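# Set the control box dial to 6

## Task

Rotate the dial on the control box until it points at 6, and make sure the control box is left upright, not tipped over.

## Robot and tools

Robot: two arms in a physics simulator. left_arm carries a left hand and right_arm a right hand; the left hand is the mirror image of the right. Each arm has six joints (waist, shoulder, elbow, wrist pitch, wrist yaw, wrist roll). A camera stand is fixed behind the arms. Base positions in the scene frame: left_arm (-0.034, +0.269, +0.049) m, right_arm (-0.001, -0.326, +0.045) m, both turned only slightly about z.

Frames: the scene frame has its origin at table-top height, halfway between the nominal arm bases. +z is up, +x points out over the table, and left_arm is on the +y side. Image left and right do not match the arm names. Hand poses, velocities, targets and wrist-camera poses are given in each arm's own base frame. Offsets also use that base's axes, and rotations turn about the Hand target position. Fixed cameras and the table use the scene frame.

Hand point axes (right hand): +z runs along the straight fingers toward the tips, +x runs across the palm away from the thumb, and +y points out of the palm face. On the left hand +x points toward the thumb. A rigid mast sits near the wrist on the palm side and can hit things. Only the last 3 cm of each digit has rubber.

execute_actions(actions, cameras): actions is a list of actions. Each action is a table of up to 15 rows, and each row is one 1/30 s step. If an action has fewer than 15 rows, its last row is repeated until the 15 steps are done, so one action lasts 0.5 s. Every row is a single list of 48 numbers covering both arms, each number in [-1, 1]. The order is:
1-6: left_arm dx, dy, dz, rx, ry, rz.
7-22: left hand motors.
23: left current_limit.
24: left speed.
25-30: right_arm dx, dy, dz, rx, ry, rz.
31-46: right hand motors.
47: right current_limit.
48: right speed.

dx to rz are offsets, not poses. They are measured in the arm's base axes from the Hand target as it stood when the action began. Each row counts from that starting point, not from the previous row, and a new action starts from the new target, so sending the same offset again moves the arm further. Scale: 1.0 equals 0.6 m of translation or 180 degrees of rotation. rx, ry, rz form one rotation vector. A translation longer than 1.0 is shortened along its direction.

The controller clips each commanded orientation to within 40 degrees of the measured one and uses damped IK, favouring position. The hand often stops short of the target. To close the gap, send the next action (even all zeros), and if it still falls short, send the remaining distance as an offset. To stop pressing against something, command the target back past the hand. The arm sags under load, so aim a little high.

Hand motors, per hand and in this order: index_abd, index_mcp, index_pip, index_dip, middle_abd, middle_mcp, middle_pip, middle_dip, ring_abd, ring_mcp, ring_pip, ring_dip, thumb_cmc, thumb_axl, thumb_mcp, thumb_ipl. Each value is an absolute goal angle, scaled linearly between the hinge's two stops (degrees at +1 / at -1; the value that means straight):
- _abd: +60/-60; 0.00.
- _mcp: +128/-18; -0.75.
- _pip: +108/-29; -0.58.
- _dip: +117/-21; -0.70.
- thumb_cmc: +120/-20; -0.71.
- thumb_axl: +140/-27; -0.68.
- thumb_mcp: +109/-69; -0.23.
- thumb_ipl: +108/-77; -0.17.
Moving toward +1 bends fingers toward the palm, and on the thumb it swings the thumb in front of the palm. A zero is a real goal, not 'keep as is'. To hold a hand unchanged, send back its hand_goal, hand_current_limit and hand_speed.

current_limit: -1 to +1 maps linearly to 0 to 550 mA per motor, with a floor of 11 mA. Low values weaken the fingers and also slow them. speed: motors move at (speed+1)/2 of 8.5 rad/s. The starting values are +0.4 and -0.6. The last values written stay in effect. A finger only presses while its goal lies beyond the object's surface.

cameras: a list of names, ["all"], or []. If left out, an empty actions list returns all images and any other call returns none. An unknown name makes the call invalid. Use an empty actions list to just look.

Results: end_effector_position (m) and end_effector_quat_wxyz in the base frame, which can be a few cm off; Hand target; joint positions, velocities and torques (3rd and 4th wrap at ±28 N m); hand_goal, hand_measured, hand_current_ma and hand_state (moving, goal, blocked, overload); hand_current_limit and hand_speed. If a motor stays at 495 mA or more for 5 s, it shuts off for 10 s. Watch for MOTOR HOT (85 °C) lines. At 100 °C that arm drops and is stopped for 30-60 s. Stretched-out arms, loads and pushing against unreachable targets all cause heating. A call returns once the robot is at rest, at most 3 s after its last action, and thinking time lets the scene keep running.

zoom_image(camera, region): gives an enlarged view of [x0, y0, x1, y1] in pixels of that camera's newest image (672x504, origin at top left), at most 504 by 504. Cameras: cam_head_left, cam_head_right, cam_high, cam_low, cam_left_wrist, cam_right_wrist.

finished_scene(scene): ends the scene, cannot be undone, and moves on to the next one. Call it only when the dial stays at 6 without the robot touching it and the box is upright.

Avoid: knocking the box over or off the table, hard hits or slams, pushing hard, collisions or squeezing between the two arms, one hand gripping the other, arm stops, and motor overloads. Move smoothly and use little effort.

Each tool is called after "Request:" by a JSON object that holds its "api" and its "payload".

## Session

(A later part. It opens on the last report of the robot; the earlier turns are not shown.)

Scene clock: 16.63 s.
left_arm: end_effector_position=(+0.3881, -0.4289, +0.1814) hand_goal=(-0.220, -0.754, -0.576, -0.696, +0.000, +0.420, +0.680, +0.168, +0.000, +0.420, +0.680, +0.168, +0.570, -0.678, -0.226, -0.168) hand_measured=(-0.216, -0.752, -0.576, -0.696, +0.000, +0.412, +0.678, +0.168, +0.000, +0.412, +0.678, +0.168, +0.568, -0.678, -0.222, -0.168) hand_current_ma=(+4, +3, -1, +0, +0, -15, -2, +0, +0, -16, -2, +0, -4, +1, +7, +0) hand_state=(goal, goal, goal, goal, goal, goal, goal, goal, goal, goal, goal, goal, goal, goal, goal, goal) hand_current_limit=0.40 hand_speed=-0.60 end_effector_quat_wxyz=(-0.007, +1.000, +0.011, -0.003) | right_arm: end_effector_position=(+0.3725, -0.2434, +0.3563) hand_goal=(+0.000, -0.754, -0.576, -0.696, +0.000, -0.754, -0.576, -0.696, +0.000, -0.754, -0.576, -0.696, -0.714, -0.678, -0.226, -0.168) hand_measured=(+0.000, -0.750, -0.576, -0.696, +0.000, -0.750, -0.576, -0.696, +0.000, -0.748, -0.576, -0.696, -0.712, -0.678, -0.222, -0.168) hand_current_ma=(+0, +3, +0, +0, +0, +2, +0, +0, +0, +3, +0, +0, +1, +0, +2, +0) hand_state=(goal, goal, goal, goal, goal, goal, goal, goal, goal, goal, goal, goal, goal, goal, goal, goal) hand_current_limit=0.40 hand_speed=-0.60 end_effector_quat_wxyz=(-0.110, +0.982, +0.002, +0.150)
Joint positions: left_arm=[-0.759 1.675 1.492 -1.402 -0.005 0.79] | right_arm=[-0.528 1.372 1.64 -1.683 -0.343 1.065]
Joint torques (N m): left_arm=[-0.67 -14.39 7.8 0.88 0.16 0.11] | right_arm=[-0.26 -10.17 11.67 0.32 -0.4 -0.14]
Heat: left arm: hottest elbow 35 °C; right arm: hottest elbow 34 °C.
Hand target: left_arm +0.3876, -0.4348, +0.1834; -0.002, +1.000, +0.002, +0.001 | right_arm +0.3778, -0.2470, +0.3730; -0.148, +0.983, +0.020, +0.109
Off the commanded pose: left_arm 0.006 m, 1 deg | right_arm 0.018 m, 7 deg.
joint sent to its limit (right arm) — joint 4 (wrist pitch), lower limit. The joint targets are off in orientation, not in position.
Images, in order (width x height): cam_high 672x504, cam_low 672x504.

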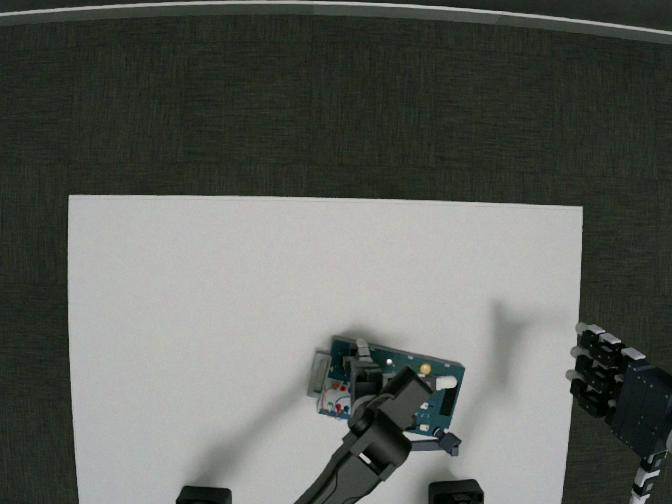

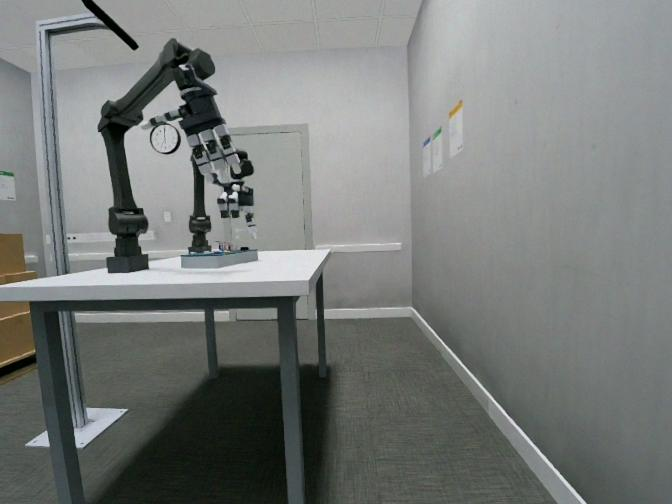

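Request:
{"api": "execute_actions", "payload": {"actions": [[[-0.01,0,-0.03,0,0,0,-0.22,-0.754,-0.576,-0.696,0,0.42,0.68,0.168,0,0.42,0.68,0.168,0.571,-0.678,-0.226,-0.168,0.4,-0.6,0,0,0,0,0,0,0,-0.754,-0.576,-0.696,0,-0.754,-0.576,-0.696,0,-0.754,-0.576,-0.696,-0.714,-0.678,-0.226,-0.168,0.4,-0.6],[-0.02,0,-0.062,0,0,0,-0.22,-0.754,-0.576,-0.696,0,0.42,0.68,0.168,0,0.42,0.68,0.168,0.571,-0.678,-0.226,-0.168,0.4,-0.6,0,0,0,0,0,0,0,-0.754,-0.576,-0.696,0,-0.754,-0.576,-0.696,0,-0.754,-0.576,-0.696,-0.714,-0.678,-0.226,-0.168,0.4,-0.6]]], "cameras": ["cam_high","cam_low","cam_head_left"]}}

Request:
{"api": "zoom_image", "payload": {"camera": "cam_high", "region": [310, 320, 430, 410]}}

Request:
{"api": "zoom_image", "payload": {"camera": "cam_low", "region": [190, 220, 290, 280]}}

Request:
{"api": "zoom_image", "payload": {"camera": "cam_head_left", "region": [270, 200, 390, 300]}}

Scene clock: 19.23 s.
left_arm: end_effector_position=(+0.3745, -0.4297, +0.1450) hand_goal=(-0.220, -0.754, -0.576, -0.696, +0.000, +0.420, +0.680, +0.168, +0.000, +0.420, +0.680, +0.168, +0.570, -0.678, -0.226, -0.168) hand_measured=(-0.216, -0.752, -0.576, -0.696, +0.000, +0.412, +0.678, +0.168, +0.000, +0.412, +0.678, +0.168, +0.568, -0.678, -0.222, -0.168) hand_current_ma=(+4, +3, -1, +0, +0, -15, -2, +0, +0, -16, -2, +0, -4, +1, +7, +0) hand_state=(goal, goal, goal, goal, goal, goal, goal, goal, goal, goal, goal, goal, goal, goal, goal, goal) hand_current_limit=0.40 hand_speed=-0.60 end_effector_quat_wxyz=(-0.007, +1.000, +0.002, -0.003) | right_arm: end_effector_position=(+0.3725, -0.2434, +0.3563) hand_goal=(+0.000, -0.754, -0.576, -0.696, +0.000, -0.754, -0.576, -0.696, +0.000, -0.754, -0.576, -0.696, -0.714, -0.678, -0.226, -0.168) hand_measured=(+0.000, -0.750, -0.576, -0.696, +0.000, -0.750, -0.576, -0.696, +0.000, -0.748, -0.576, -0.696, -0.712, -0.678, -0.222, -0.168) hand_current_ma=(+0, +3, +0, +0, +0, +2, +0, +0, +0, +3, +0, +0, +1, +0, +2, +0) hand_state=(goal, goal, goal, goal, goal, goal, goal, goal, goal, goal, goal, goal, goal, goal, goal, goal) hand_current_limit=0.40 hand_speed=-0.60 end_effector_quat_wxyz=(-0.110, +0.982, +0.002, +0.150)
Joint positions: left_arm=[-0.777 1.675 1.393 -1.302 -0.005 0.79] | right_arm=[-0.528 1.372 1.64 -1.683 -0.343 1.065]
Joint torques (N m): left_arm=[-0.67 -14.1 7.57 0.91 0.17 -0.09] | right_arm=[-0.5 -10.17 11.73 0.31 -0.4 -0.14]
Heat: left arm: hottest elbow 35 °C; right arm: hottest elbow 34 °C.
Hand target: left_arm +0.3755, -0.4349, +0.1462; -0.002, +1.000, +0.002, +0.001 | right_arm +0.3778, -0.2470, +0.3730; -0.148, +0.983, +0.020, +0.109
Off the commanded pose: left_arm 0.005 m, 1 deg | right_arm 0.018 m, 7 deg.
joint sent to its limit (right arm) — joint 4 (wrist pitch), lower limit. The joint targets are off in orientation, not in position.
Images, in order (width x height): cam_head_left 672x504, cam_high 672x504, cam_low 672x504.

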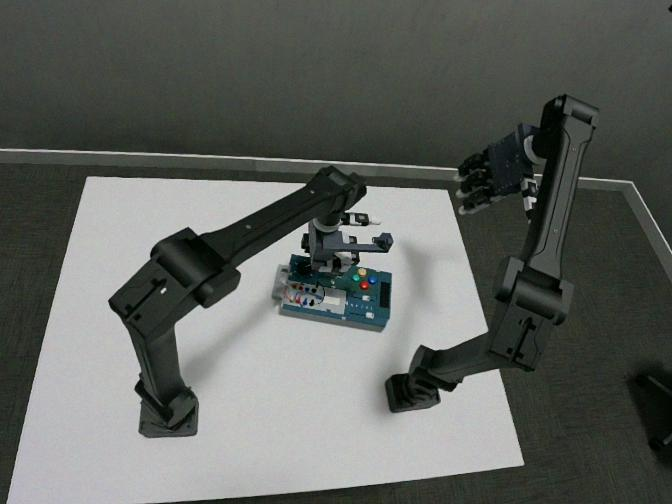

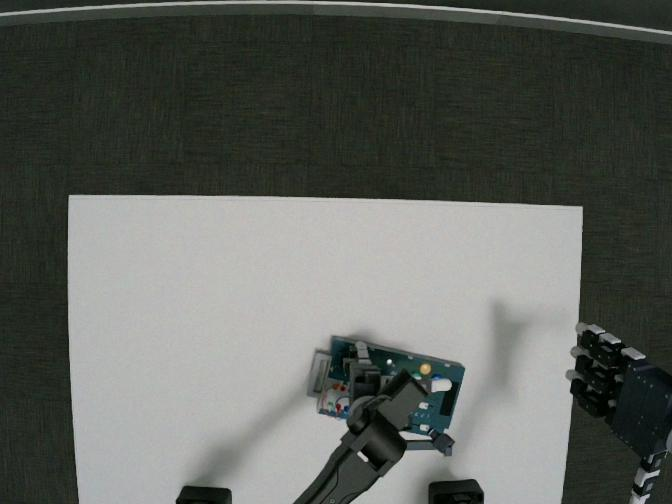

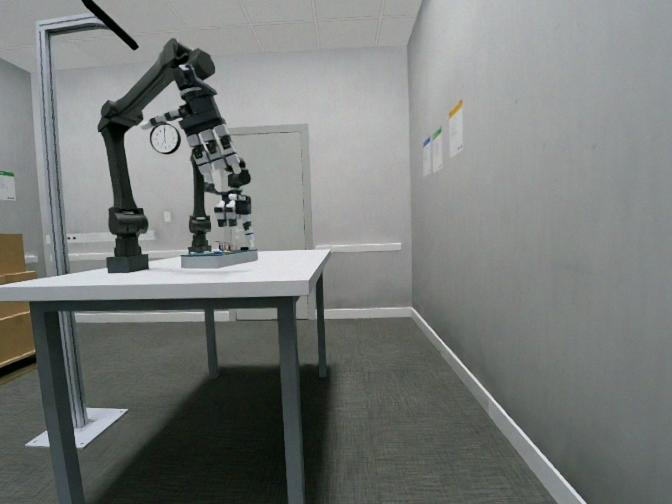

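Scaled by 4.200 from the camera's 672x504 image, which has a finer 960x720 frame.

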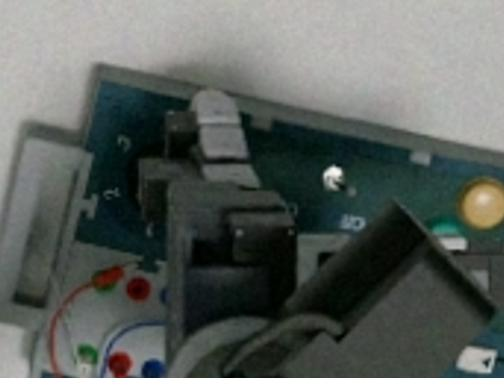

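Scaled by 5.040 from the camera's 672x504 image, which has a finer 960x720 frame.

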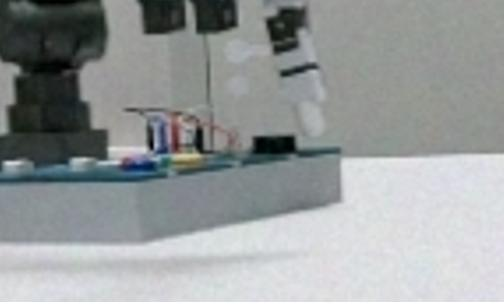

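Scaled by 4.200 from the camera's 672x504 image, which has a finer 960x720 frame.

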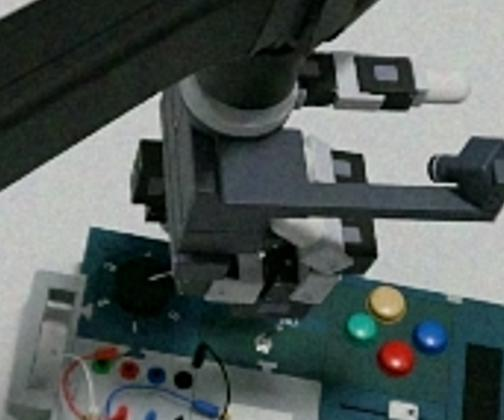

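Request:
{"api": "execute_actions", "payload": {"actions": [[[-0.003,-0.004,-0.017,0,0,0,-0.22,-0.754,-0.576,-0.696,0,0.42,0.68,0.168,0,0.42,0.68,0.168,0.571,-0.678,-0.226,-0.168,0.4,-0.9,0,0,0,0,0,0,0,-0.754,-0.576,-0.696,0,-0.754,-0.576,-0.696,0,-0.754,-0.576,-0.696,-0.714,-0.678,-0.226,-0.168,0.4,-0.6]]], "cameras": ["cam_high","cam_low"]}}

Request:
{"api": "zoom_image", "payload": {"camera": "cam_low", "region": [215, 230, 275, 270]}}

Request:
{"api": "zoom_image", "payload": {"camera": "cam_high", "region": [310, 320, 400, 390]}}

Scene clock: 20.37 s.
left_arm: end_effector_position=(+0.3744, -0.4321, +0.1413) hand_goal=(-0.220, -0.754, -0.576, -0.696, +0.000, +0.420, +0.680, +0.168, +0.000, +0.420, +0.680, +0.168, +0.570, -0.678, -0.226, -0.168) hand_measured=(-0.216, -0.752, -0.576, -0.696, +0.000, +0.412, +0.678, +0.168, +0.000, +0.412, +0.678, +0.168, +0.568, -0.678, -0.222, -0.168) hand_current_ma=(+4, +3, -1, +0, +0, -15, -2, +0, +0, -16, -2, +0, -4, +1, +7, +0) hand_state=(goal, goal, goal, goal, goal, goal, goal, goal, goal, goal, goal, goal, goal, goal, goal, goal) hand_current_limit=0.40 hand_speed=-0.90 end_effector_quat_wxyz=(-0.002, +1.000, +0.001, +0.002) | right_arm: end_effector_position=(+0.3725, -0.2434, +0.3563) hand_goal=(+0.000, -0.754, -0.576, -0.696, +0.000, -0.754, -0.576, -0.696, +0.000, -0.754, -0.576, -0.696, -0.714, -0.678, -0.226, -0.168) hand_measured=(+0.000, -0.750, -0.576, -0.696, +0.000, -0.750, -0.576, -0.696, +0.000, -0.748, -0.576, -0.696, -0.712, -0.678, -0.222, -0.168) hand_current_ma=(+0, +3, +0, +0, +0, +2, +0, +0, +0, +3, +0, +0, +1, +0, +2, +0) hand_state=(goal, goal, goal, goal, goal, goal, goal, goal, goal, goal, goal, goal, goal, goal, goal, goal) hand_current_limit=0.40 hand_speed=-0.60 end_effector_quat_wxyz=(-0.110, +0.982, +0.002, +0.150)
Joint positions: left_arm=[-0.78 1.675 1.38 -1.277 -0.005 0.79] | right_arm=[-0.528 1.372 1.64 -1.683 -0.343 1.065]
Joint torques (N m): left_arm=[-0.85 -13.1 7.3 0.91 0.17 -0.16] | right_arm=[-0.38 -10.05 11.7 0.31 -0.41 -0.14]
Heat: left arm: hottest elbow 35 °C; right arm: hottest elbow 34 °C.
Hand target: left_arm +0.3737, -0.4372, +0.1360; -0.002, +1.000, +0.002, +0.001 | right_arm +0.3778, -0.2470, +0.3730; -0.148, +0.983, +0.020, +0.109
Off the commanded pose: left_arm 0.007 m, 0 deg | right_arm 0.018 m, 7 deg.
joint sent to its limit (right arm) — joint 4 (wrist pitch), lower limit. The joint targets are off in orientation, not in position.
Images, in order (width x height): cam_high 672x504, cam_low 672x504.

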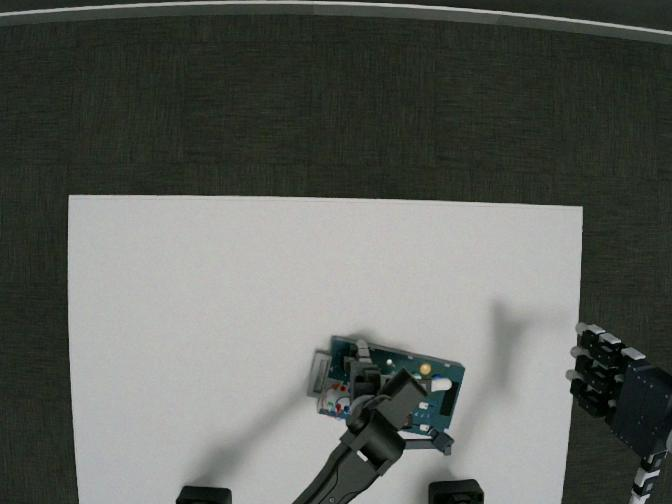

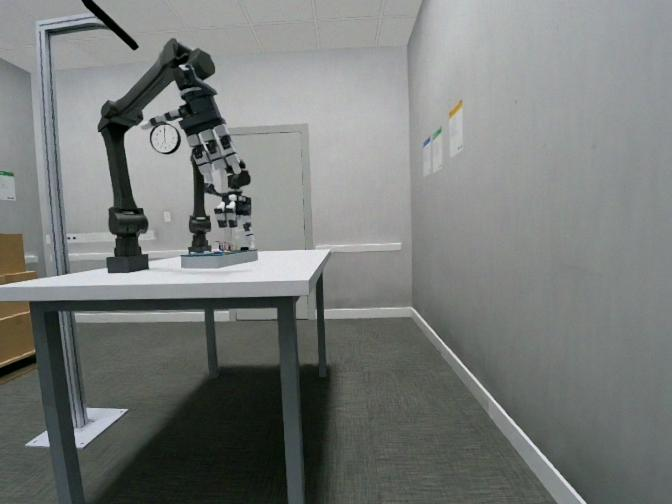

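Scaled by 8.400 from the camera's 672x504 image, which has a finer 960x720 frame.

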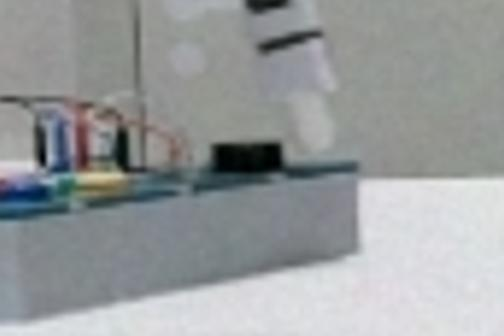

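Scaled by 5.600 from the camera's 672x504 image, which has a finer 960x720 frame.

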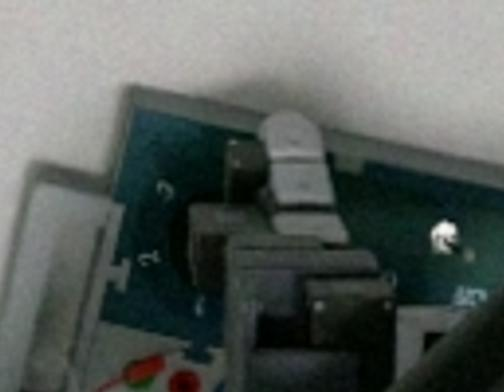

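Request:
{"api": "execute_actions", "payload": {"actions": [[[0,0,-0.012,0,0,0,-0.22,-0.754,-0.576,-0.696,0,0.42,0.68,0.168,0,0.42,0.68,0.168,0.571,-0.678,-0.226,-0.168,0.4,-0.9,0,0,0,0,0,0,0,-0.754,-0.576,-0.696,0,-0.754,-0.576,-0.696,0,-0.754,-0.576,-0.696,-0.714,-0.678,-0.226,-0.168,0.4,-0.6]]], "cameras": ["cam_low"]}}

Request:
{"api": "zoom_image", "payload": {"camera": "cam_low", "region": [215, 230, 275, 270]}}

Scene clock: 27.87 s.
left_arm: end_effector_position=(+0.3745, -0.4321, +0.1348) hand_goal=(-0.220, -0.754, -0.576, -0.696, +0.000, +0.420, +0.680, +0.168, +0.000, +0.420, +0.680, +0.168, +0.570, -0.678, -0.226, -0.168) hand_measured=(-0.216, -0.752, -0.576, -0.696, +0.000, +0.412, +0.678, +0.168, +0.000, +0.412, +0.678, +0.168, +0.568, -0.678, -0.222, -0.168) hand_current_ma=(+4, +3, -1, +0, +0, -15, -2, +0, +0, -16, -2, +0, -4, +1, +7, +0) hand_state=(goal, goal, goal, goal, goal, goal, goal, goal, goal, goal, goal, goal, goal, goal, goal, goal) hand_current_limit=0.40 hand_speed=-0.90 end_effector_quat_wxyz=(-0.002, +1.000, +0.001, +0.002) | right_arm: end_effector_position=(+0.3725, -0.2434, +0.3563) hand_goal=(+0.000, -0.754, -0.576, -0.696, +0.000, -0.754, -0.576, -0.696, +0.000, -0.754, -0.576, -0.696, -0.714, -0.678, -0.226, -0.168) hand_measured=(+0.000, -0.750, -0.576, -0.696, +0.000, -0.750, -0.576, -0.696, +0.000, -0.748, -0.576, -0.696, -0.712, -0.678, -0.222, -0.168) hand_current_ma=(+0, +3, +0, +0, +0, +2, +0, +0, +0, +3, +0, +0, +1, +0, +2, +0) hand_state=(goal, goal, goal, goal, goal, goal, goal, goal, goal, goal, goal, goal, goal, goal, goal, goal) hand_current_limit=0.40 hand_speed=-0.60 end_effector_quat_wxyz=(-0.110, +0.982, +0.002, +0.150)
Joint positions: left_arm=[-0.78 1.68 1.368 -1.259 -0.005 0.79] | right_arm=[-0.528 1.372 1.64 -1.683 -0.343 1.065]
Joint torques (N m): left_arm=[-0.73 -12.81 7.27 0.94 0.17 -0.15] | right_arm=[-0.32 -10.11 11.69 0.32 -0.4 -0.15]
Heat: left arm: hottest elbow 36 °C; right arm: hottest elbow 35 °C.
Hand target: left_arm +0.3738, -0.4372, +0.1288; -0.002, +1.000, +0.002, +0.001 | right_arm +0.3778, -0.2470, +0.3730; -0.148, +0.983, +0.020, +0.109
Off the commanded pose: left_arm 0.008 m, 0 deg | right_arm 0.018 m, 7 deg.
joint sent to its limit (right arm) — joint 4 (wrist pitch), lower limit. The joint targets are off in orientation, not in position.
Images, in order (width x height): cam_low 672x504.

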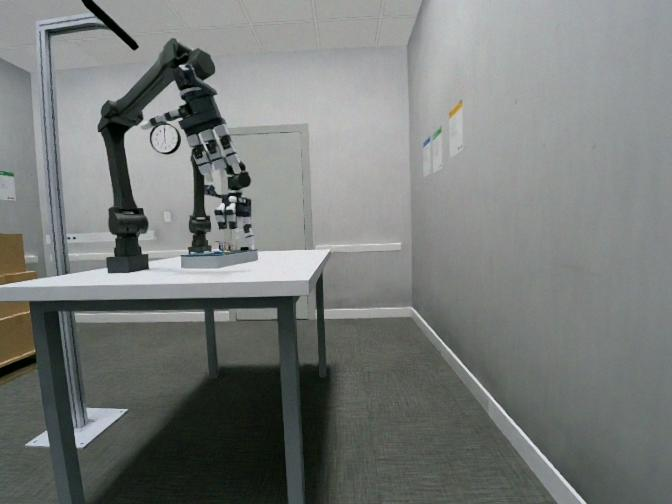

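Scaled by 8.400 from the camera's 672x504 image, which has a finer 960x720 frame.

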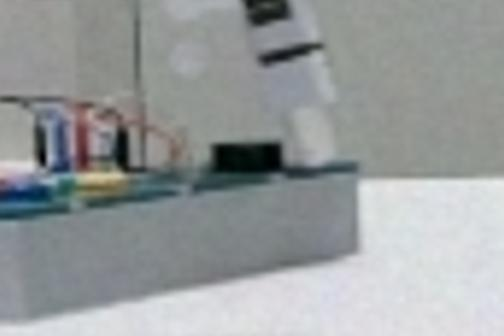

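Request:
{"api": "execute_actions", "payload": {"actions": [[[0,0,0.02,0,0,0,-0.22,-0.754,-0.576,-0.696,0,0.42,0.68,0.168,0,0.42,0.68,0.168,0.571,-0.678,-0.226,-0.168,0.4,-0.9,0,0,0,0,0,0,0,-0.754,-0.576,-0.696,0,-0.754,-0.576,-0.696,0,-0.754,-0.576,-0.696,-0.714,-0.678,-0.226,-0.168,0.4,-0.6]]]}}

Scene clock: 28.87 s.
left_arm: end_effector_position=(+0.3723, -0.4300, +0.1339) hand_goal=(-0.220, -0.754, -0.576, -0.696, +0.000, +0.420, +0.680, +0.168, +0.000, +0.420, +0.680, +0.168, +0.570, -0.678, -0.226, -0.168) hand_measured=(-0.216, -0.752, -0.576, -0.696, +0.000, +0.412, +0.678, +0.168, +0.000, +0.412, +0.678, +0.168, +0.568, -0.678, -0.222, -0.168) hand_current_ma=(+4, +3, -1, +0, +0, -15, -2, +0, +0, -16, -2, +0, -4, +1, +7, +0) hand_state=(goal, goal, goal, goal, goal, goal, goal, goal, goal, goal, goal, goal, goal, goal, goal, goal) hand_current_limit=0.40 hand_speed=-0.90 end_effector_quat_wxyz=(-0.006, +1.000, +0.001, -0.002) | right_arm: end_effector_position=(+0.3725, -0.2434, +0.3563) hand_goal=(+0.000, -0.754, -0.576, -0.696, +0.000, -0.754, -0.576, -0.696, +0.000, -0.754, -0.576, -0.696, -0.714, -0.678, -0.226, -0.168) hand_measured=(+0.000, -0.750, -0.576, -0.696, +0.000, -0.750, -0.576, -0.696, +0.000, -0.748, -0.576, -0.696, -0.712, -0.678, -0.222, -0.168) hand_current_ma=(+0, +3, +0, +0, +0, +2, +0, +0, +0, +3, +0, +0, +1, +0, +2, +0) hand_state=(goal, goal, goal, goal, goal, goal, goal, goal, goal, goal, goal, goal, goal, goal, goal, goal) hand_current_limit=0.40 hand_speed=-0.60 end_effector_quat_wxyz=(-0.110, +0.982, +0.002, +0.150)
Joint positions: left_arm=[-0.78 1.68 1.368 -1.271 -0.005 0.79] | right_arm=[-0.528 1.372 1.64 -1.683 -0.343 1.065]
Joint torques (N m): left_arm=[-0.79 -13.8 8.76 0.24 0.18 -0.15] | right_arm=[-0.32 -10.11 11.73 0.31 -0.41 -0.14]
Heat: left arm: hottest elbow 36 °C; right arm: hottest elbow 35 °C.
Hand target: left_arm +0.3738, -0.4373, +0.1408; -0.002, +1.000, +0.002, +0.001 | right_arm +0.3778, -0.2470, +0.3730; -0.148, +0.983, +0.020, +0.109
Off the commanded pose: left_arm 0.010 m, 1 deg | right_arm 0.018 m, 7 deg.
joint sent to its limit (right arm) — joint 4 (wrist pitch), lower limit. The joint targets are off in orientation, not in position.

Request:
{"api": "execute_actions", "payload": {"actions": [[[0,0,0.013,0,0,0,-0.22,-0.754,-0.576,-0.696,0,0.42,0.68,0.168,0,0.42,0.68,0.168,0.571,-0.678,-0.226,-0.168,0.4,-0.9,0,0,0,0,0,0,0,-0.754,-0.576,-0.696,0,-0.754,-0.576,-0.696,0,-0.754,-0.576,-0.696,-0.714,-0.678,-0.226,-0.168,0.4,-0.6]]]}}

Scene clock: 29.73 s.
left_arm: end_effector_position=(+0.3689, -0.4267, +0.1325) hand_goal=(-0.220, -0.754, -0.576, -0.696, +0.000, +0.420, +0.680, +0.168, +0.000, +0.420, +0.680, +0.168, +0.570, -0.678, -0.226, -0.168) hand_measured=(-0.216, -0.752, -0.576, -0.696, +0.000, +0.412, +0.678, +0.168, +0.000, +0.412, +0.678, +0.168, +0.568, -0.678, -0.222, -0.168) hand_current_ma=(+4, +3, -1, +0, +0, -15, -2, +0, +0, -16, -2, +0, -4, +1, +7, +0) hand_state=(goal, goal, goal, goal, goal, goal, goal, goal, goal, goal, goal, goal, goal, goal, goal, goal) hand_current_limit=0.40 hand_speed=-0.90 end_effector_quat_wxyz=(-0.013, +1.000, +0.001, -0.009) | right_arm: end_effector_position=(+0.3725, -0.2434, +0.3563) hand_goal=(+0.000, -0.754, -0.576, -0.696, +0.000, -0.754, -0.576, -0.696, +0.000, -0.754, -0.576, -0.696, -0.714, -0.678, -0.226, -0.168) hand_measured=(+0.000, -0.750, -0.576, -0.696, +0.000, -0.750, -0.576, -0.696, +0.000, -0.748, -0.576, -0.696, -0.712, -0.678, -0.222, -0.168) hand_current_ma=(+0, +3, +0, +0, +0, +2, +0, +0, +0, +3, +0, +0, +1, +0, +2, +0) hand_state=(goal, goal, goal, goal, goal, goal, goal, goal, goal, goal, goal, goal, goal, goal, goal, goal) hand_current_limit=0.40 hand_speed=-0.60 end_effector_quat_wxyz=(-0.110, +0.982, +0.002, +0.150)
Joint positions: left_arm=[-0.78 1.68 1.368 -1.29 -0.005 0.79] | right_arm=[-0.528 1.372 1.64 -1.683 -0.343 1.065]
Joint torques (N m): left_arm=[-0.79 -14.33 9.72 0.18 0.18 -0.15] | right_arm=[-0.32 -10.11 11.71 0.32 -0.4 -0.15]
Heat: left arm: hottest elbow 36 °C; right arm: hottest elbow 35 °C.
Hand target: left_arm +0.3738, -0.4373, +0.1486; -0.002, +1.000, +0.002, +0.001 | right_arm +0.3778, -0.2470, +0.3730; -0.148, +0.983, +0.020, +0.109
Off the commanded pose: left_arm 0.020 m, 2 deg | right_arm 0.018 m, 7 deg.
joint sent to its limit (right arm) — joint 4 (wrist pitch), lower limit. The joint targets are off in orientation, not in position.

Request:
{"api": "execute_actions", "payload": {"actions": [[[0,0,0.03,0,0,0,-0.22,-0.754,-0.576,-0.696,0,0.42,0.68,0.168,0,0.42,0.68,0.168,0.571,-0.678,-0.226,-0.168,0.4,-0.9,0,0,0,0,0,0,0,-0.754,-0.576,-0.696,0,-0.754,-0.576,-0.696,0,-0.754,-0.576,-0.696,-0.714,-0.678,-0.226,-0.168,0.4,-0.6]]]}}

Scene clock: 30.77 s.
left_arm: end_effector_position=(+0.3655, -0.4233, +0.1372) hand_goal=(-0.220, -0.754, -0.576, -0.696, +0.000, +0.420, +0.680, +0.168, +0.000, +0.420, +0.680, +0.168, +0.570, -0.678, -0.226, -0.168) hand_measured=(-0.216, -0.752, -0.576, -0.696, +0.000, +0.412, +0.678, +0.168, +0.000, +0.412, +0.678, +0.168, +0.568, -0.678, -0.222, -0.168) hand_current_ma=(+4, +3, -1, +0, +0, -15, -2, +0, +0, -16, -2, +0, -4, +1, +7, +0) hand_state=(goal, goal, goal, goal, goal, goal, goal, goal, goal, goal, goal, goal, goal, goal, goal, goal) hand_current_limit=0.40 hand_speed=-0.90 end_effector_quat_wxyz=(-0.022, +1.000, +0.001, -0.019) | right_arm: end_effector_position=(+0.3725, -0.2434, +0.3563) hand_goal=(+0.000, -0.754, -0.576, -0.696, +0.000, -0.754, -0.576, -0.696, +0.000, -0.754, -0.576, -0.696, -0.714, -0.678, -0.226, -0.168) hand_measured=(+0.000, -0.750, -0.576, -0.696, +0.000, -0.750, -0.576, -0.696, +0.000, -0.748, -0.576, -0.696, -0.712, -0.678, -0.222, -0.168) hand_current_ma=(+0, +3, +0, +0, +0, +2, +0, +0, +0, +3, +0, +0, +1, +0, +2, +0) hand_state=(goal, goal, goal, goal, goal, goal, goal, goal, goal, goal, goal, goal, goal, goal, goal, goal) hand_current_limit=0.40 hand_speed=-0.60 end_effector_quat_wxyz=(-0.110, +0.982, +0.002, +0.150)
Joint positions: left_arm=[-0.78 1.68 1.386 -1.335 -0.005 0.79] | right_arm=[-0.528 1.372 1.64 -1.683 -0.343 1.065]
Joint torques (N m): left_arm=[-0.85 -15.44 10.77 0.17 0.19 -0.15] | right_arm=[-0.32 -10.11 11.7 0.32 -0.41 -0.14]
Heat: left arm: hottest elbow 36 °C; right arm: hottest elbow 35 °C.
Hand target: left_arm +0.3739, -0.4373, +0.1666; -0.002, +1.000, +0.002, +0.001 | right_arm +0.3778, -0.2470, +0.3730; -0.148, +0.983, +0.020, +0.109
Off the commanded pose: left_arm 0.034 m, 3 deg | right_arm 0.018 m, 7 deg.
joint sent to its limit (right arm) — joint 4 (wrist pitch), lower limit. The joint targets are off in orientation, not in position.

Request:
{"api": "execute_actions", "payload": {"actions": [[[0,0,0.03,0,0,0,-0.22,-0.754,-0.576,-0.696,0,0.42,0.68,0.168,0,0.42,0.68,0.168,0.571,-0.678,-0.226,-0.168,0.4,-0.9,0,0,0,0,0,0,0,-0.754,-0.576,-0.696,0,-0.754,-0.576,-0.696,0,-0.754,-0.576,-0.696,-0.714,-0.678,-0.226,-0.168,0.4,-0.6]],[[0,0,-0.025,0,0,0,-0.22,-0.754,-0.576,-0.696,0,0.42,0.68,0.168,0,0.42,0.68,0.168,0.571,-0.678,-0.226,-0.168,0.4,-0.9,0,0,0,0,0,0,0,-0.754,-0.576,-0.696,0,-0.754,-0.576,-0.696,0,-0.754,-0.576,-0.696,-0.714,-0.678,-0.226,-0.168,0.4,-0.6]]]}}

Scene clock: 32.17 s.
left_arm: end_effector_position=(+0.3698, -0.4275, +0.1541) hand_goal=(-0.220, -0.754, -0.576, -0.696, +0.000, +0.420, +0.680, +0.168, +0.000, +0.420, +0.680, +0.168, +0.570, -0.678, -0.226, -0.168) hand_measured=(-0.216, -0.752, -0.576, -0.696, +0.000, +0.412, +0.678, +0.168, +0.000, +0.412, +0.678, +0.168, +0.568, -0.678, -0.222, -0.168) hand_current_ma=(+4, +3, -1, +0, +0, -15, -2, +0, +0, -16, -2, +0, -4, +1, +7, +0) hand_state=(goal, goal, goal, goal, goal, goal, goal, goal, goal, goal, goal, goal, goal, goal, goal, goal) hand_current_limit=0.40 hand_speed=-0.90 end_effector_quat_wxyz=(-0.017, +1.000, +0.001, -0.013) | right_arm: end_effector_position=(+0.3725, -0.2434, +0.3563) hand_goal=(+0.000, -0.754, -0.576, -0.696, +0.000, -0.754, -0.576, -0.696, +0.000, -0.754, -0.576, -0.696, -0.714, -0.678, -0.226, -0.168) hand_measured=(+0.000, -0.750, -0.576, -0.696, +0.000, -0.750, -0.576, -0.696, +0.000, -0.748, -0.576, -0.696, -0.712, -0.678, -0.222, -0.168) hand_current_ma=(+0, +3, +0, +0, +0, +2, +0, +0, +0, +3, +0, +0, +1, +0, +2, +0) hand_state=(goal, goal, goal, goal, goal, goal, goal, goal, goal, goal, goal, goal, goal, goal, goal, goal) hand_current_limit=0.40 hand_speed=-0.60 end_effector_quat_wxyz=(-0.110, +0.982, +0.002, +0.150)
Joint positions: left_arm=[-0.78 1.673 1.421 -1.361 -0.005 0.79] | right_arm=[-0.528 1.372 1.64 -1.683 -0.343 1.065]
Joint torques (N m): left_arm=[-0.79 -14.97 8.81 0.83 0.19 -0.15] | right_arm=[-0.32 -10.05 11.7 0.32 -0.4 -0.14]
Heat: left arm: hottest elbow 36 °C; right arm: hottest elbow 35 °C.
Hand target: left_arm +0.3738, -0.4372, +0.1696; -0.002, +1.000, +0.002, +0.001 | right_arm +0.3778, -0.2470, +0.3730; -0.148, +0.983, +0.020, +0.109
Off the commanded pose: left_arm 0.019 m, 2 deg | right_arm 0.018 m, 7 deg.
joint sent to its limit (right arm) — joint 4 (wrist pitch), lower limit. The joint targets are off in orientation, not in position.

Request:
{"api": "execute_actions", "payload": {"actions": [[[0,-0.004,-0.052,0,0,0,-0.22,-0.754,-0.576,-0.696,0,0.42,0.68,0.168,0,0.42,0.68,0.168,0.571,-0.678,-0.226,-0.168,0.4,-0.9,0,0,0,0,0,0,0,-0.754,-0.576,-0.696,0,-0.754,-0.576,-0.696,0,-0.754,-0.576,-0.696,-0.714,-0.678,-0.226,-0.168,0.4,-0.6]]], "cameras": ["cam_high","cam_low"]}}

Request:
{"api": "zoom_image", "payload": {"camera": "cam_low", "region": [215, 230, 275, 270]}}

Request:
{"api": "zoom_image", "payload": {"camera": "cam_high", "region": [310, 320, 400, 390]}}

Scene clock: 33.07 s.
left_arm: end_effector_position=(+0.3739, -0.4345, +0.1440) hand_goal=(-0.220, -0.754, -0.576, -0.696, +0.000, +0.420, +0.680, +0.168, +0.000, +0.420, +0.680, +0.168, +0.570, -0.678, -0.226, -0.168) hand_measured=(-0.216, -0.752, -0.576, -0.696, +0.000, +0.412, +0.678, +0.168, +0.000, +0.412, +0.678, +0.168, +0.568, -0.678, -0.222, -0.168) hand_current_ma=(+4, +3, -1, +0, +0, -15, -2, +0, +0, -16, -2, +0, -4, +1, +7, +0) hand_state=(goal, goal, goal, goal, goal, goal, goal, goal, goal, goal, goal, goal, goal, goal, goal, goal) hand_current_limit=0.40 hand_speed=-0.90 end_effector_quat_wxyz=(-0.002, +1.000, -0.001, +0.002) | right_arm: end_effector_position=(+0.3725, -0.2434, +0.3563) hand_goal=(+0.000, -0.754, -0.576, -0.696, +0.000, -0.754, -0.576, -0.696, +0.000, -0.754, -0.576, -0.696, -0.714, -0.678, -0.226, -0.168) hand_measured=(+0.000, -0.750, -0.576, -0.696, +0.000, -0.750, -0.576, -0.696, +0.000, -0.748, -0.576, -0.696, -0.712, -0.678, -0.222, -0.168) hand_current_ma=(+0, +3, +0, +0, +0, +2, +0, +0, +0, +3, +0, +0, +1, +0, +2, +0) hand_state=(goal, goal, goal, goal, goal, goal, goal, goal, goal, goal, goal, goal, goal, goal, goal, goal) hand_current_limit=0.40 hand_speed=-0.60 end_effector_quat_wxyz=(-0.110, +0.982, +0.002, +0.150)
Joint positions: left_arm=[-0.784 1.676 1.389 -1.284 -0.005 0.789] | right_arm=[-0.528 1.372 1.64 -1.683 -0.343 1.065]
Joint torques (N m): left_arm=[-0.73 -12.92 7.35 0.94 0.17 -0.18] | right_arm=[-0.44 -10.11 11.69 0.31 -0.4 -0.15]
Heat: left arm: hottest elbow 36 °C; right arm: hottest elbow 35 °C.
Hand target: left_arm +0.3738, -0.4397, +0.1384; -0.002, +1.000, +0.002, +0.001 | right_arm +0.3778, -0.2470, +0.3730; -0.148, +0.983, +0.020, +0.109
Off the commanded pose: left_arm 0.008 m, 0 deg | right_arm 0.018 m, 7 deg.
joint sent to its limit (right arm) — joint 4 (wrist pitch), lower limit. The joint targets are off in orientation, not in position.
Images, in order (width x height): cam_high 672x504, cam_low 672x504.

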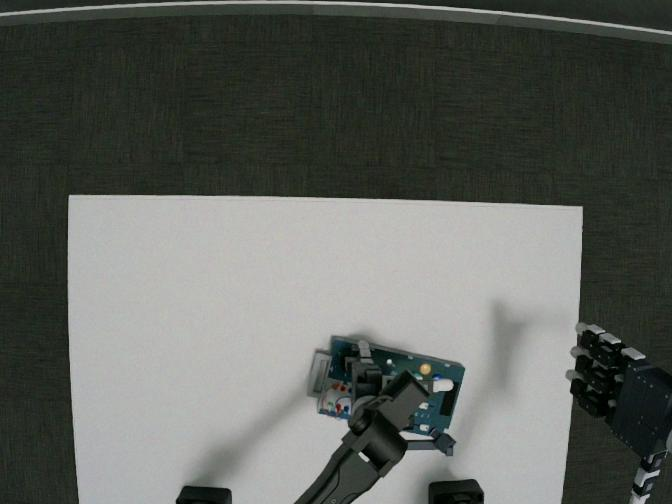

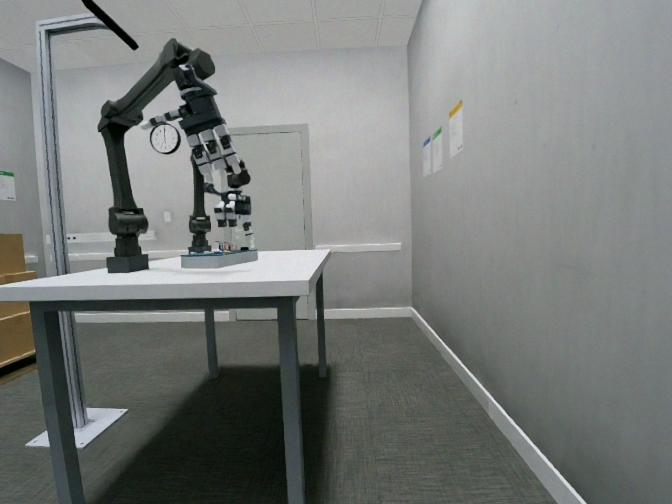

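Scaled by 8.400 from the camera's 672x504 image, which has a finer 960x720 frame.

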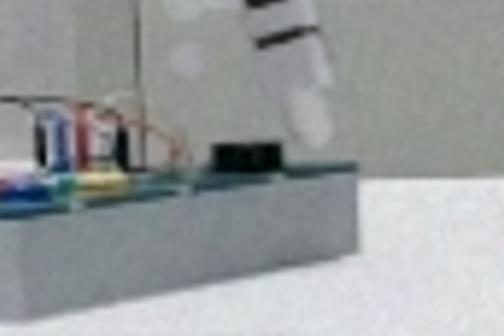

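Scaled by 5.600 from the camera's 672x504 image, which has a finer 960x720 frame.

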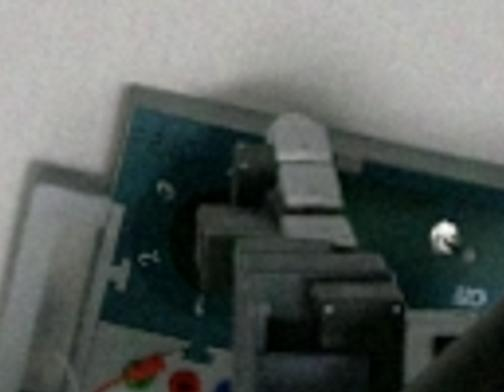

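Request:
{"api": "execute_actions", "payload": {"actions": [[[0,0,-0.0095,0,0,0,-0.22,-0.754,-0.576,-0.696,0,0.42,0.68,0.168,0,0.42,0.68,0.168,0.571,-0.678,-0.226,-0.168,0.4,-0.9,0,0,0,0,0,0,0,-0.754,-0.576,-0.696,0,-0.754,-0.576,-0.696,0,-0.754,-0.576,-0.696,-0.714,-0.678,-0.226,-0.168,0.4,-0.6]]], "cameras": ["cam_low","cam_left_wrist"]}}

Request:
{"api": "zoom_image", "payload": {"camera": "cam_low", "region": [215, 230, 275, 270]}}

Scene clock: 34.00 s.
left_arm: end_effector_position=(+0.3741, -0.4347, +0.1391) hand_goal=(-0.220, -0.754, -0.576, -0.696, +0.000, +0.420, +0.680, +0.168, +0.000, +0.420, +0.680, +0.168, +0.570, -0.678, -0.226, -0.168) hand_measured=(-0.216, -0.752, -0.576, -0.696, +0.000, +0.412, +0.678, +0.168, +0.000, +0.412, +0.678, +0.168, +0.568, -0.678, -0.222, -0.168) hand_current_ma=(+4, +3, -1, +0, +0, -15, -2, +0, +0, -16, -2, +0, -4, +1, +7, +0) hand_state=(goal, goal, goal, goal, goal, goal, goal, goal, goal, goal, goal, goal, goal, goal, goal, goal) hand_current_limit=0.40 hand_speed=-0.90 end_effector_quat_wxyz=(-0.001, +1.000, -0.001, +0.002) | right_arm: end_effector_position=(+0.3725, -0.2434, +0.3563) hand_goal=(+0.000, -0.754, -0.576, -0.696, +0.000, -0.754, -0.576, -0.696, +0.000, -0.754, -0.576, -0.696, -0.714, -0.678, -0.226, -0.168) hand_measured=(+0.000, -0.750, -0.576, -0.696, +0.000, -0.750, -0.576, -0.696, +0.000, -0.748, -0.576, -0.696, -0.712, -0.678, -0.222, -0.168) hand_current_ma=(+0, +3, +0, +0, +0, +2, +0, +0, +0, +3, +0, +0, +1, +0, +2, +0) hand_state=(goal, goal, goal, goal, goal, goal, goal, goal, goal, goal, goal, goal, goal, goal, goal, goal) hand_current_limit=0.40 hand_speed=-0.60 end_effector_quat_wxyz=(-0.110, +0.982, +0.002, +0.150)
Joint positions: left_arm=[-0.784 1.68 1.38 -1.27 -0.005 0.789] | right_arm=[-0.528 1.372 1.64 -1.683 -0.343 1.065]
Joint torques (N m): left_arm=[-0.73 -12.92 7.31 0.95 0.18 -0.18] | right_arm=[-0.32 -10.05 11.73 0.31 -0.4 -0.15]
Heat: left arm: hottest elbow 36 °C; right arm: hottest elbow 36 °C.
Hand target: left_arm +0.3738, -0.4397, +0.1328; -0.002, +1.000, +0.002, +0.001 | right_arm +0.3778, -0.2470, +0.3730; -0.148, +0.983, +0.020, +0.109
Off the commanded pose: left_arm 0.008 m, 0 deg | right_arm 0.018 m, 7 deg.
joint sent to its limit (right arm) — joint 4 (wrist pitch), lower limit. The joint targets are off in orientation, not in position.
Images, in order (width x height): cam_low 672x504, cam_left_wrist 672x504.

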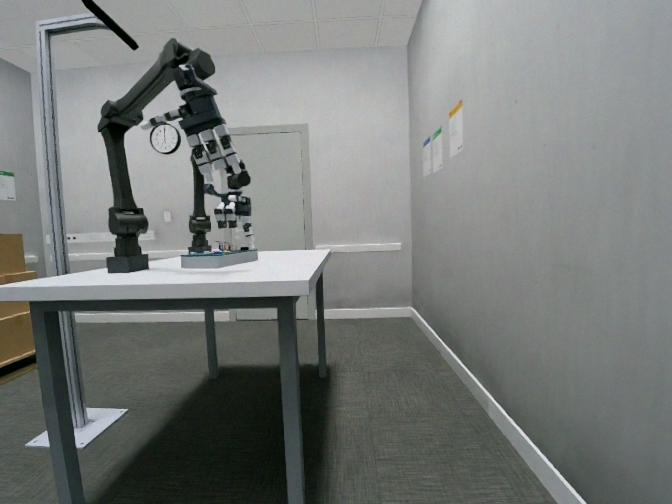

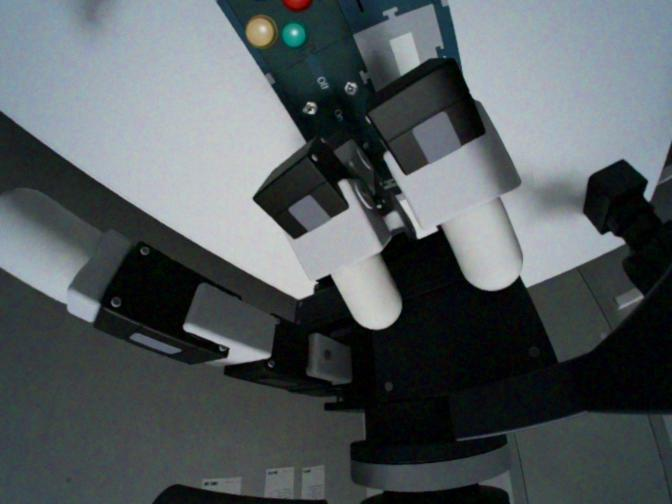

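Scaled by 8.400 from the camera's 672x504 image, which has a finer 960x720 frame.

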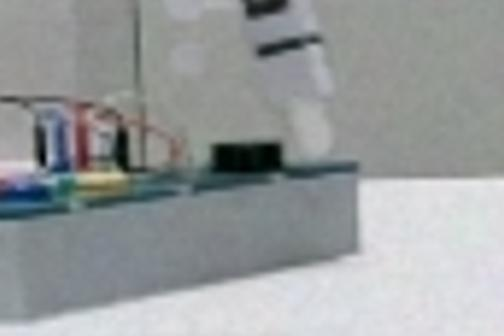

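Request:
{"api": "execute_actions", "payload": {"actions": [[[0,0,0,0,0,0,0.0,-0.754,-0.576,-0.696,0,0.42,0.68,0.168,0,0.42,0.68,0.168,0.571,-0.678,-0.226,-0.168,0.4,-0.9,0,0,0,0,0,0,0,-0.754,-0.576,-0.696,0,-0.754,-0.576,-0.696,0,-0.754,-0.576,-0.696,-0.714,-0.678,-0.226,-0.168,0.4,-0.6]]], "cameras": ["cam_low","cam_high","cam_head_left"]}}

Request:
{"api": "zoom_image", "payload": {"camera": "cam_low", "region": [215, 230, 275, 270]}}

Request:
{"api": "zoom_image", "payload": {"camera": "cam_high", "region": [310, 320, 400, 390]}}

Request:
{"api": "zoom_image", "payload": {"camera": "cam_head_left", "region": [260, 230, 350, 300]}}

Scene clock: 35.07 s.
left_arm: end_effector_position=(+0.3743, -0.4349, +0.1392) hand_goal=(+0.000, -0.754, -0.576, -0.696, +0.000, +0.420, +0.680, +0.168, +0.000, +0.420, +0.680, +0.168, +0.570, -0.678, -0.226, -0.168) hand_measured=(-0.010, -0.752, -0.576, -0.696, +0.000, +0.412, +0.678, +0.168, +0.000, +0.412, +0.678, +0.168, +0.568, -0.678, -0.222, -0.168) hand_current_ma=(-16, +3, -1, +0, +0, -15, -2, +0, +0, -16, -2, +0, -4, +1, +7, +0) hand_state=(goal, goal, goal, goal, goal, goal, goal, goal, goal, goal, goal, goal, goal, goal, goal, goal) hand_current_limit=0.40 hand_speed=-0.90 end_effector_quat_wxyz=(-0.001, +1.000, -0.001, +0.003) | right_arm: end_effector_position=(+0.3725, -0.2434, +0.3563) hand_goal=(+0.000, -0.754, -0.576, -0.696, +0.000, -0.754, -0.576, -0.696, +0.000, -0.754, -0.576, -0.696, -0.714, -0.678, -0.226, -0.168) hand_measured=(+0.000, -0.750, -0.576, -0.696, +0.000, -0.750, -0.576, -0.696, +0.000, -0.748, -0.576, -0.696, -0.712, -0.678, -0.222, -0.168) hand_current_ma=(+0, +3, +0, +0, +0, +2, +0, +0, +0, +3, +0, +0, +1, +0, +2, +0) hand_state=(goal, goal, goal, goal, goal, goal, goal, goal, goal, goal, goal, goal, goal, goal, goal, goal) hand_current_limit=0.40 hand_speed=-0.60 end_effector_quat_wxyz=(-0.110, +0.982, +0.002, +0.150)
Joint positions: left_arm=[-0.784 1.68 1.38 -1.269 -0.005 0.789] | right_arm=[-0.528 1.372 1.64 -1.683 -0.343 1.065]
Joint torques (N m): left_arm=[-0.56 -12.92 7.28 0.9 0.18 -0.18] | right_arm=[-0.44 -10.11 11.71 0.32 -0.4 -0.15]
Heat: left arm: hottest elbow 36 °C; right arm: hottest elbow 36 °C.
Hand target: left_arm +0.3738, -0.4397, +0.1328; -0.002, +1.000, +0.002, +0.001 | right_arm +0.3778, -0.2470, +0.3730; -0.148, +0.983, +0.020, +0.109
Off the commanded pose: left_arm 0.008 m, 0 deg | right_arm 0.018 m, 7 deg.
joint sent to its limit (right arm) — joint 4 (wrist pitch), lower limit. The joint targets are off in orientation, not in position.
Images, in order (width x height): cam_head_left 672x504, cam_high 672x504, cam_low 672x504.

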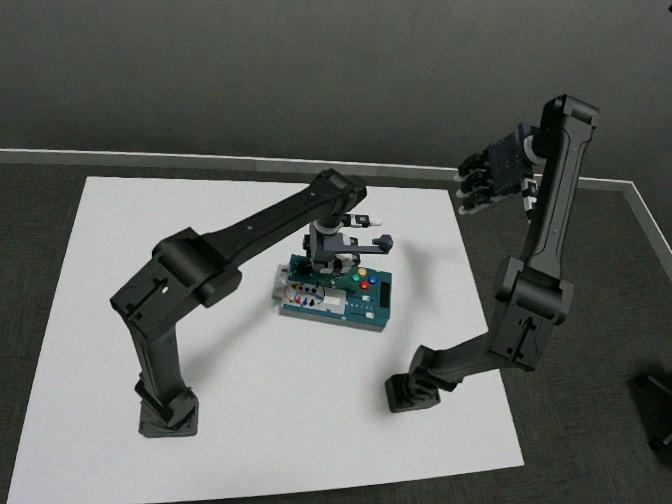

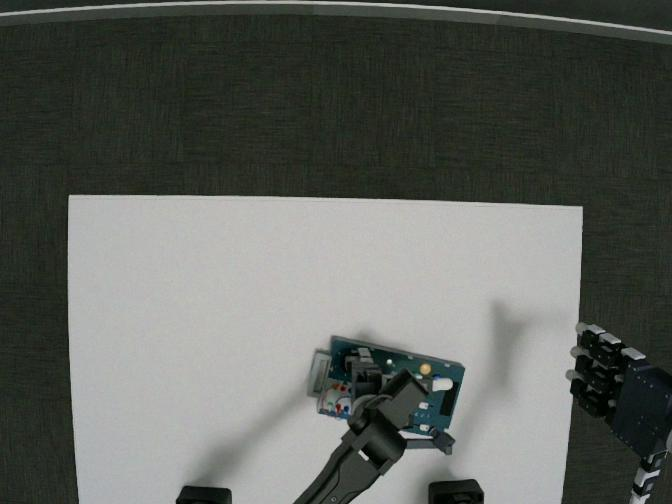

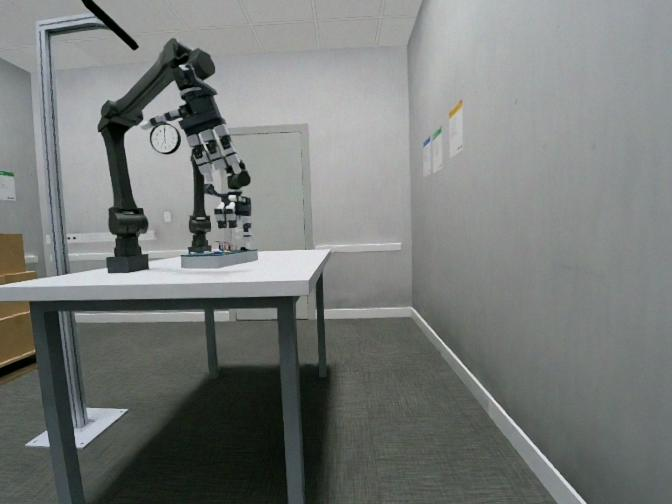

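Scaled by 8.400 from the camera's 672x504 image, which has a finer 960x720 frame.

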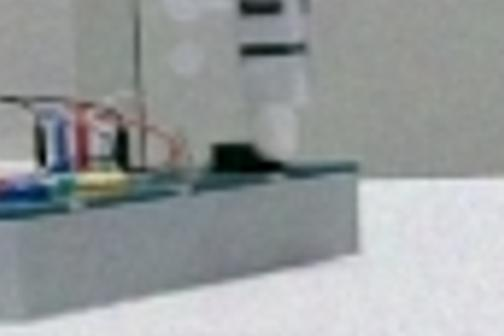

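Scaled by 5.600 from the camera's 672x504 image, which has a finer 960x720 frame.

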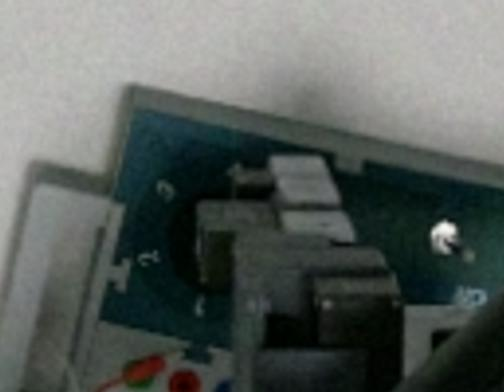

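Scaled by 5.600 from the camera's 672x504 image, which has a finer 960x720 frame.

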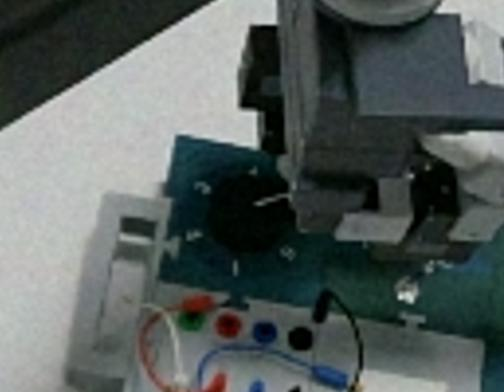

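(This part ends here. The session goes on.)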